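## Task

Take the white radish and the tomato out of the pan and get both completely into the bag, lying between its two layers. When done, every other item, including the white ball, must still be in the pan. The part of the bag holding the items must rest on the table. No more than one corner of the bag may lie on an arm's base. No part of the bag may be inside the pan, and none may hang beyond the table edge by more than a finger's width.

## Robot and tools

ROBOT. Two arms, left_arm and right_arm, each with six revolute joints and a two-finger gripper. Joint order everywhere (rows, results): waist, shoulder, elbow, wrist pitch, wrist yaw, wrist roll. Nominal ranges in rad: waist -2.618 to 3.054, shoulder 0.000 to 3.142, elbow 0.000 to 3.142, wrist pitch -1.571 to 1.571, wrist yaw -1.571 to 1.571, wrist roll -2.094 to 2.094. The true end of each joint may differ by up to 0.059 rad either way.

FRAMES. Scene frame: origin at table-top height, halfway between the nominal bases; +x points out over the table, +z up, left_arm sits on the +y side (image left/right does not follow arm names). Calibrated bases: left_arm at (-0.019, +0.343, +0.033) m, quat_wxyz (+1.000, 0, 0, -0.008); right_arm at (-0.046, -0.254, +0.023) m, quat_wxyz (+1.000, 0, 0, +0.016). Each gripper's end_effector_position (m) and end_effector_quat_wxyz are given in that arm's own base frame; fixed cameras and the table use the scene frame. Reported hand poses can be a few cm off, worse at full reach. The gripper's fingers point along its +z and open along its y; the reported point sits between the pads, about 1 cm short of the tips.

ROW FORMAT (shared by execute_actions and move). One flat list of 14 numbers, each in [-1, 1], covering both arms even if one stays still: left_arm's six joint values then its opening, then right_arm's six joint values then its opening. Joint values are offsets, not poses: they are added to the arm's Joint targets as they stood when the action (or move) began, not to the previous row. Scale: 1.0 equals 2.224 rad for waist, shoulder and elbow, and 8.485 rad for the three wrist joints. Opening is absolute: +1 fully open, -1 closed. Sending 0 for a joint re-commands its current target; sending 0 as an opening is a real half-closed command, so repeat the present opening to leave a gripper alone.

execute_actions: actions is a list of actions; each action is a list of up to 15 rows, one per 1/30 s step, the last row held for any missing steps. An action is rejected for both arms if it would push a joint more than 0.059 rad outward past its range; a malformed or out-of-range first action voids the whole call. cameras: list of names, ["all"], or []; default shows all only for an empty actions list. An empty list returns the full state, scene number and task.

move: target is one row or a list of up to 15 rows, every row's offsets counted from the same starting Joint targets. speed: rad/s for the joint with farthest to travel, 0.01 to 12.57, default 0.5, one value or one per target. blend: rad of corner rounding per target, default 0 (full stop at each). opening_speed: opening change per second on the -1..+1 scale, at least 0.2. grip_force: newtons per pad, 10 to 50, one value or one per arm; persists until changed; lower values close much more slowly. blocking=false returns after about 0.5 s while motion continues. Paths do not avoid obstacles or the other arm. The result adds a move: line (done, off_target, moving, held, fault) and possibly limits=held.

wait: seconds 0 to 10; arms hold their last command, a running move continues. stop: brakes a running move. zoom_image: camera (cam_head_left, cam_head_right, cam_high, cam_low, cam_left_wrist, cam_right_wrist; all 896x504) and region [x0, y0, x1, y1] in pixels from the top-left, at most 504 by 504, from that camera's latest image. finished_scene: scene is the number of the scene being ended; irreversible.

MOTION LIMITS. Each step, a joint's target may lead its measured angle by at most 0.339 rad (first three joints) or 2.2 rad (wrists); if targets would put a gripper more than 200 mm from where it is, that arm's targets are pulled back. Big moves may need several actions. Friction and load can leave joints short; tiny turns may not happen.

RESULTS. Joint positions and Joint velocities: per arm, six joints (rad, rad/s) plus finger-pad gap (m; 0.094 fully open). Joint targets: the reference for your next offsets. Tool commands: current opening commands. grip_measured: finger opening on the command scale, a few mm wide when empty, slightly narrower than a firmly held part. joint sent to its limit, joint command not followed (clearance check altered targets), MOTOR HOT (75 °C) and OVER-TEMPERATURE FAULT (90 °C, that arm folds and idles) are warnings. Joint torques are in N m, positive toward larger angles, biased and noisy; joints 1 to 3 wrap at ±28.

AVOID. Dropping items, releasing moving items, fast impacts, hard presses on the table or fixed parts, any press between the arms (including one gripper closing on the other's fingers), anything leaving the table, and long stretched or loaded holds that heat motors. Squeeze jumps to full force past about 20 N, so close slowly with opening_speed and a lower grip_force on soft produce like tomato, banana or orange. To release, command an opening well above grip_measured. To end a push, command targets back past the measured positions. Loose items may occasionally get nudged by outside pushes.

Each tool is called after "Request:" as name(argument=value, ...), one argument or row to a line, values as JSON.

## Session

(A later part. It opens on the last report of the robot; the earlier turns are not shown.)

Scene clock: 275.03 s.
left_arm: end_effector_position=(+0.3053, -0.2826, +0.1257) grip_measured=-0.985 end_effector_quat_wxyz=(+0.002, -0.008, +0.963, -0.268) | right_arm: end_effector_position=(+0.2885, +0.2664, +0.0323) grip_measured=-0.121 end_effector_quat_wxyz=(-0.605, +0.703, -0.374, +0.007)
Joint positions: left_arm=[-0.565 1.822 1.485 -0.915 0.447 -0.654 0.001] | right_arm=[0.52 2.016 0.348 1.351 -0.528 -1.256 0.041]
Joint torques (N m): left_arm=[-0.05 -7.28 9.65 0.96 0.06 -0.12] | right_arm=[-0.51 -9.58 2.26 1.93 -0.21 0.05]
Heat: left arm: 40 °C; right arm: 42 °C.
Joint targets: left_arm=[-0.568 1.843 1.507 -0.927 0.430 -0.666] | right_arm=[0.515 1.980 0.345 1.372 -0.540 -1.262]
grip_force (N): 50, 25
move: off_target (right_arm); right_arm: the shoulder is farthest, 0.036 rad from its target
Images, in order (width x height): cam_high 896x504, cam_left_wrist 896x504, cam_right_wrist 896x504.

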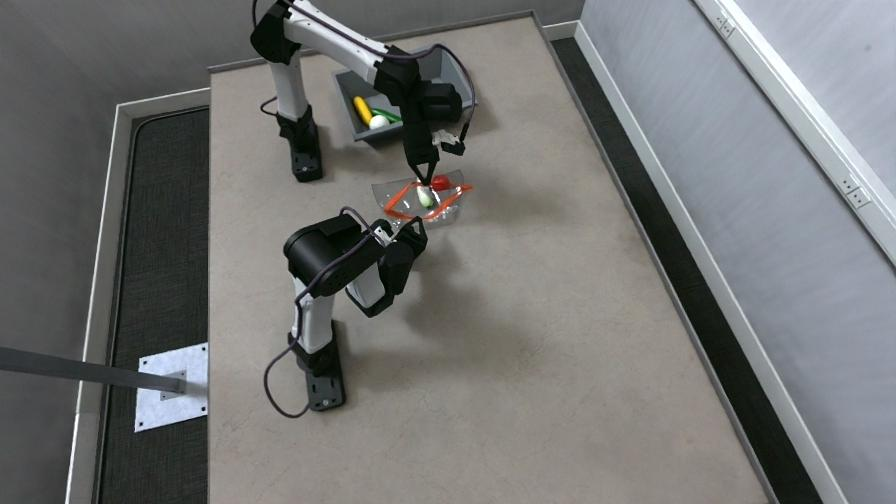

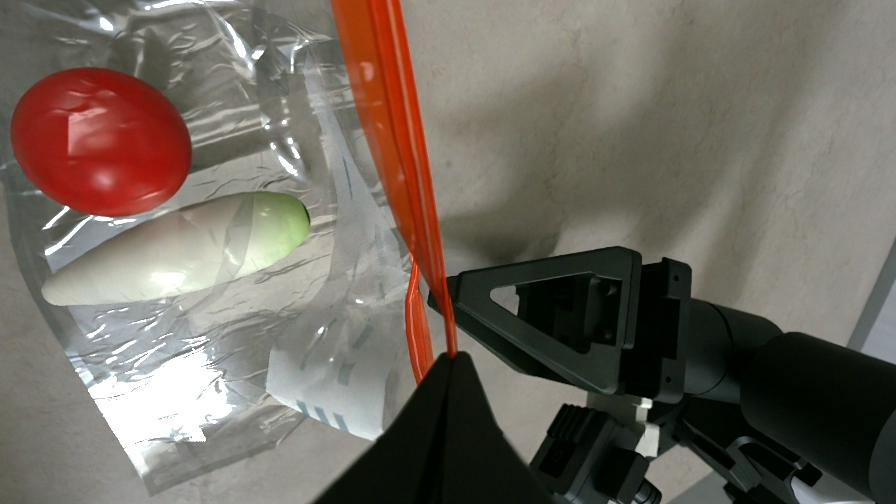

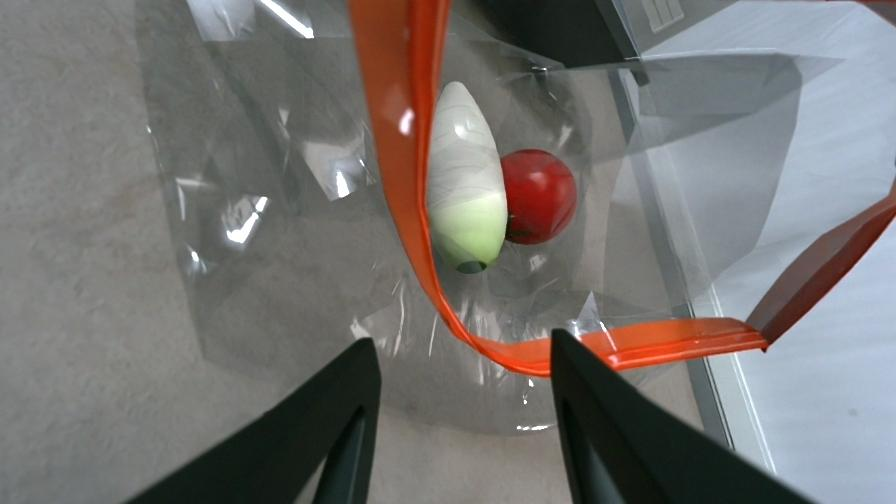

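Request:
move(
  target=[
    [0,0,0,0,0,0,-1,-0.1416,-0.3507,0.1147,-0.1263,0.0636,0.1487,-0.12],
    [-0.0448,0.0937,-0.0855,0.0519,-0.0038,-0.011,-1,-0.1416,-0.3507,0.1147,-0.1263,0.0636,0.1487,-0.12],
  ],
  speed=[0.7,0.35],
  blend=[0.1,0],
  cameras=["cam_left_wrist","cam_right_wrist","cam_high"],
)

Request:
zoom_image(
  camera="cam_high",
  region=[350, 130, 490, 230],
)

Scene clock: 279.60 s.
left_arm: end_effector_position=(+0.3088, -0.3301, +0.0178) grip_measured=-0.985 end_effector_quat_wxyz=(+0.004, -0.003, +0.963, -0.270) | right_arm: end_effector_position=(+0.3847, +0.0824, +0.1745) grip_measured=-0.121 end_effector_quat_wxyz=(+0.568, -0.091, +0.816, +0.061)
Joint positions: left_arm=[-0.663 2.035 1.326 -0.496 0.415 -0.747 0.001] | right_arm=[0.206 1.222 0.571 0.295 -0.01 -0.008 0.041]
Joint torques (N m): left_arm=[-0.18 -8.98 6.09 1.29 0.04 -0.12] | right_arm=[-0.57 -5.93 9.83 1.89 0.07 0.12]
Heat: left arm: 39 °C; right arm: 42 °C.
Joint targets: left_arm=[-0.668 2.051 1.317 -0.487 0.398 -0.760] | right_arm=[0.200 1.200 0.600 0.300 0.000 -0.001]
grip_force (N): 50, 25
move: done
Images, in order (width x height): cam_high 896x504, cam_left_wrist 896x504, cam_right_wrist 896x504.

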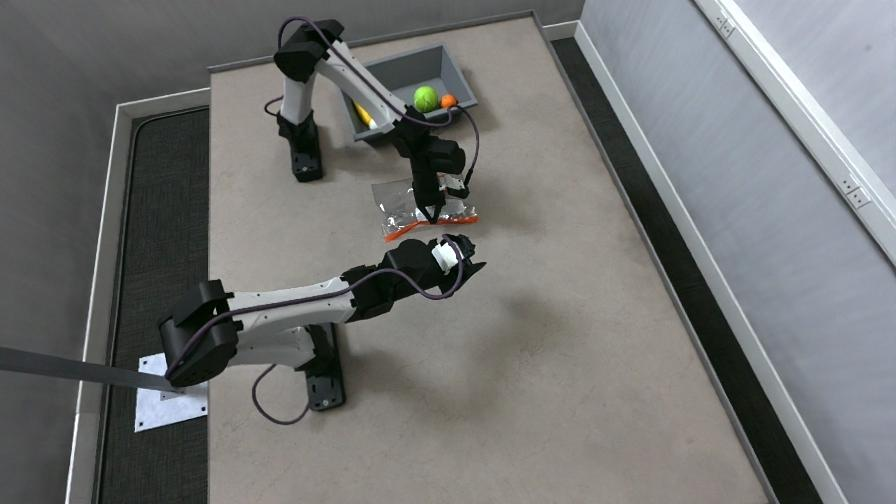

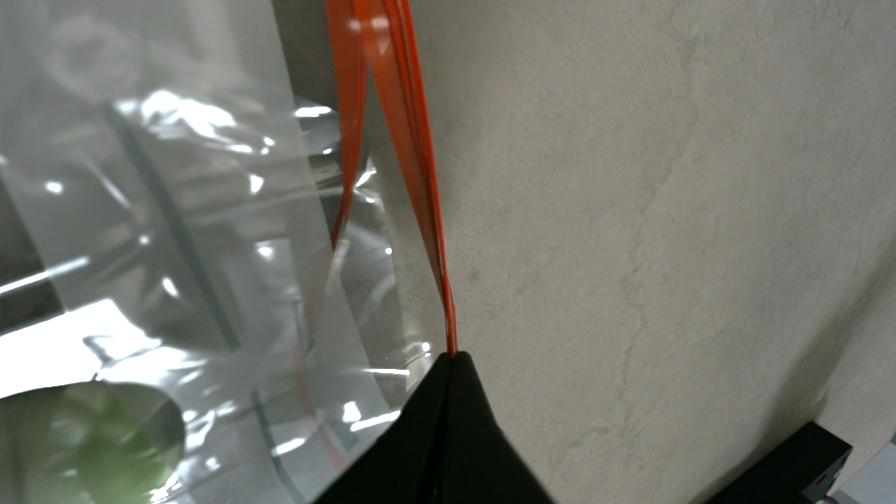

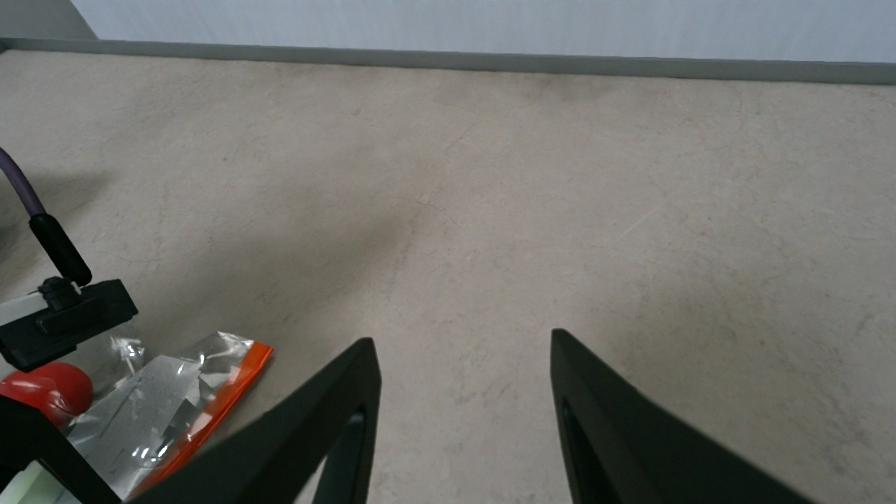

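Scaled by 3.600 from the camera's 896x504 image, which has a finer 1280x720 frame.

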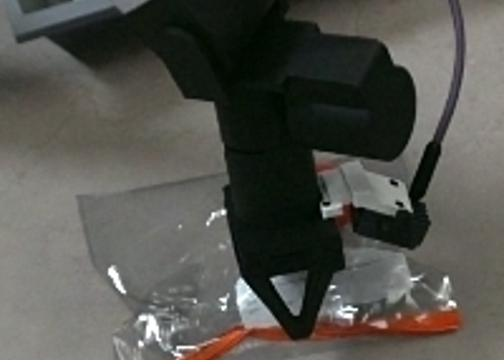

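Request:
move(
  target=[
    [0,0,0,0,0,0,-0.4,0,0,0,0,0,0,-0.12],
    [0.031,-0.1241,-0.0652,-0.0187,0.0027,0.009,-0.4,0,0,0,0,0,0,-0.12],
    [0.1205,-0.3174,0.0513,-0.094,-0.0469,0.0896,-0.4,0,0,0,0,0,0,-0.12],
  ],
  speed=[0.35,0.35,0.7],
  blend=[0,0.05,0],
  cameras=["all"],
)

Request:
zoom_image(
  camera="cam_high",
  region=[350, 130, 490, 250],
)

Request:
zoom_image(
  camera="cam_head_left",
  region=[300, 220, 460, 370],
)

Scene clock: 283.23 s.
left_arm: end_effector_position=(+0.2668, -0.1173, +0.2164) grip_measured=-0.402 end_effector_quat_wxyz=(+0.178, +0.193, +0.964, -0.046) | right_arm: end_effector_position=(+0.3847, +0.0824, +0.1745) grip_measured=-0.121 end_effector_quat_wxyz=(+0.568, -0.091, +0.816, +0.061)
Joint positions: left_arm=[-0.405 1.347 1.416 -1.27 0.016 -0.012 0.028] | right_arm=[0.206 1.222 0.571 0.295 -0.01 -0.008 0.041]
Joint torques (N m): left_arm=[0.59 -4.6 8.83 1.1 -0.12 0.05] | right_arm=[-0.55 -5.91 9.84 1.89 0.07 0.12]
Heat: left arm: 39 °C; right arm: 41 °C.
Joint targets: left_arm=[-0.400 1.345 1.431 -1.284 0.000 0.001] | right_arm=[0.200 1.200 0.600 0.300 0.000 -0.001]
grip_force (N): 50, 25
move: done

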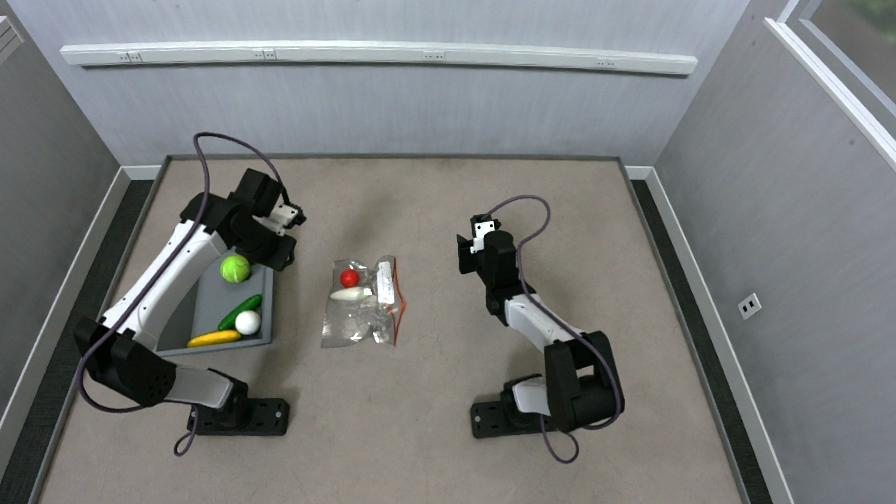

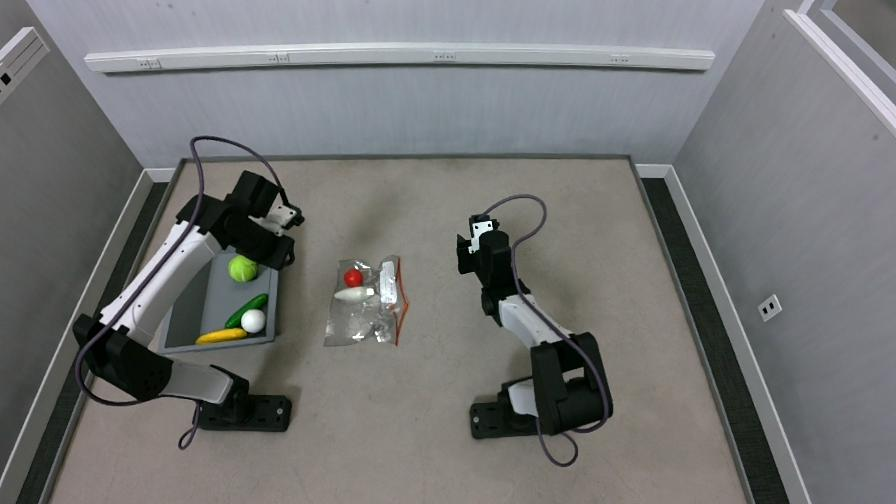

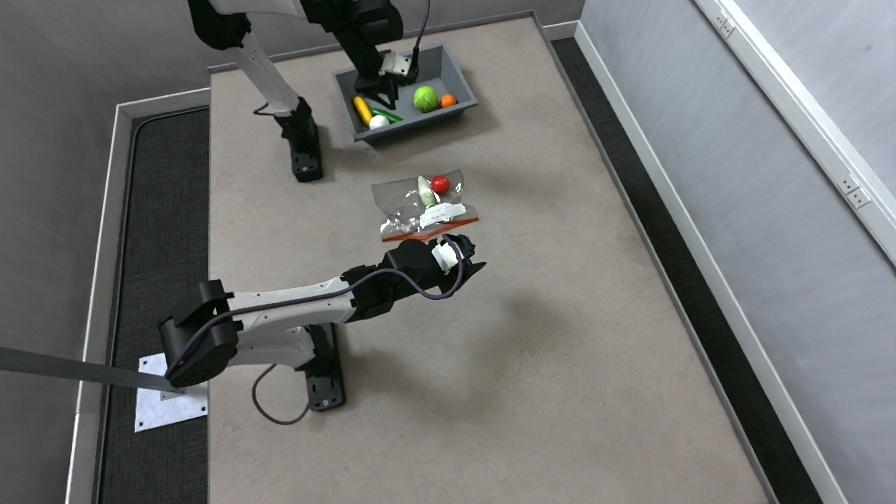

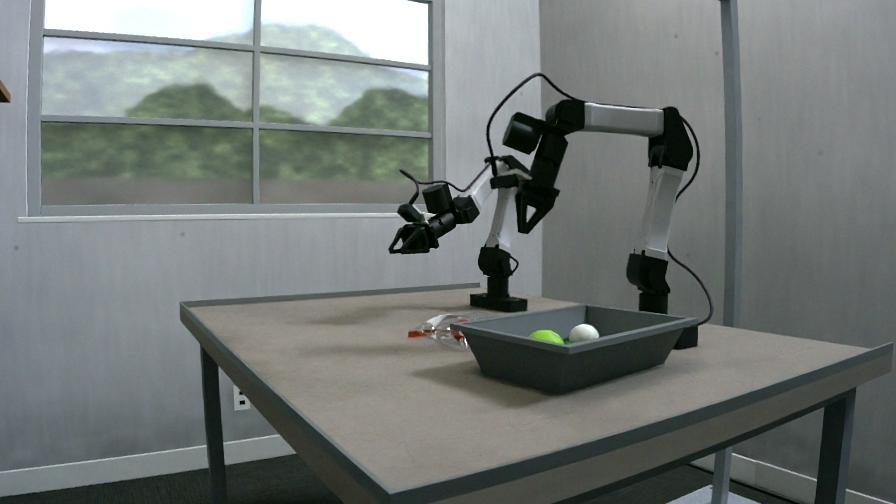

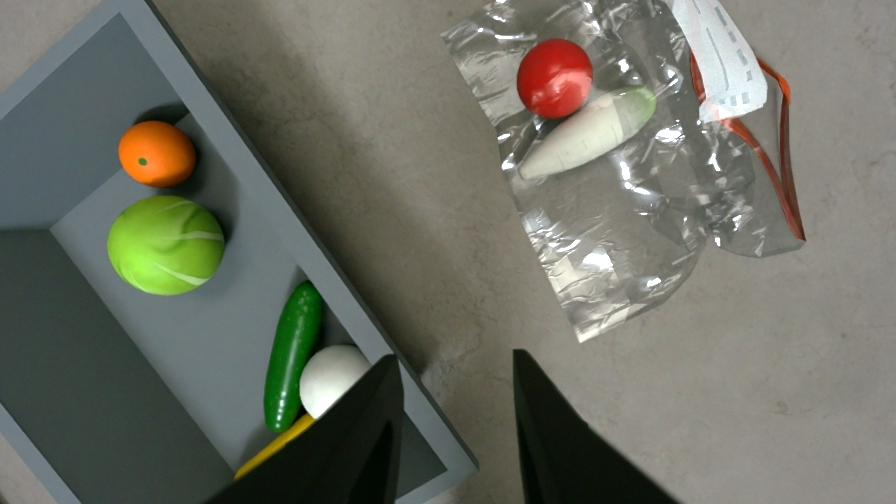

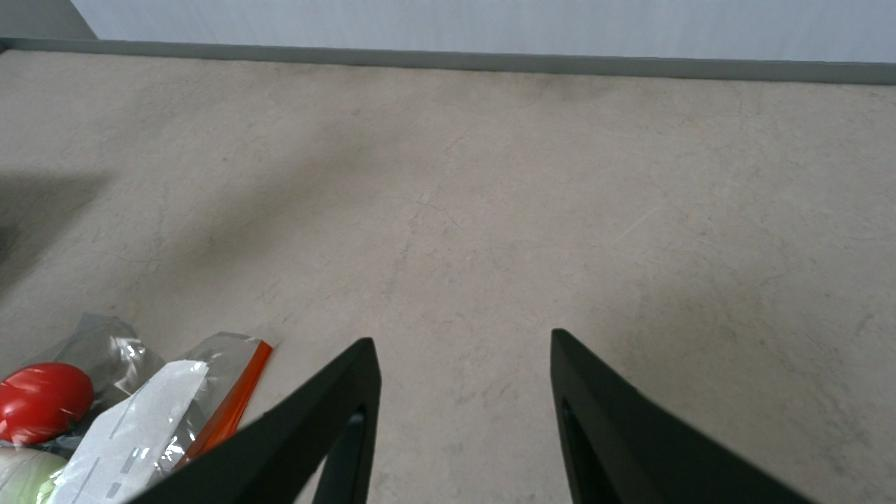

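Scaled by 3.600 from the camera's 896x504 image, which has a finer 1280x720 frame.

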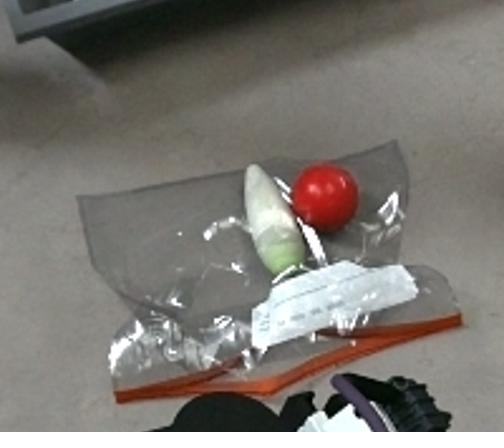

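Scaled by 3.150 from the camera's 896x504 image, which has a finer 1280x720 frame.

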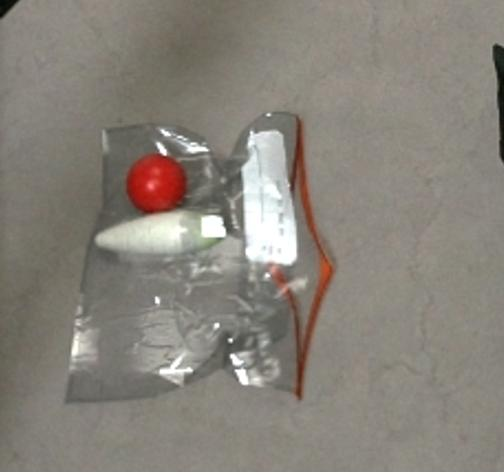

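Request:
finished_scene(
  scene=1,
)

The scene is finished: the task was done.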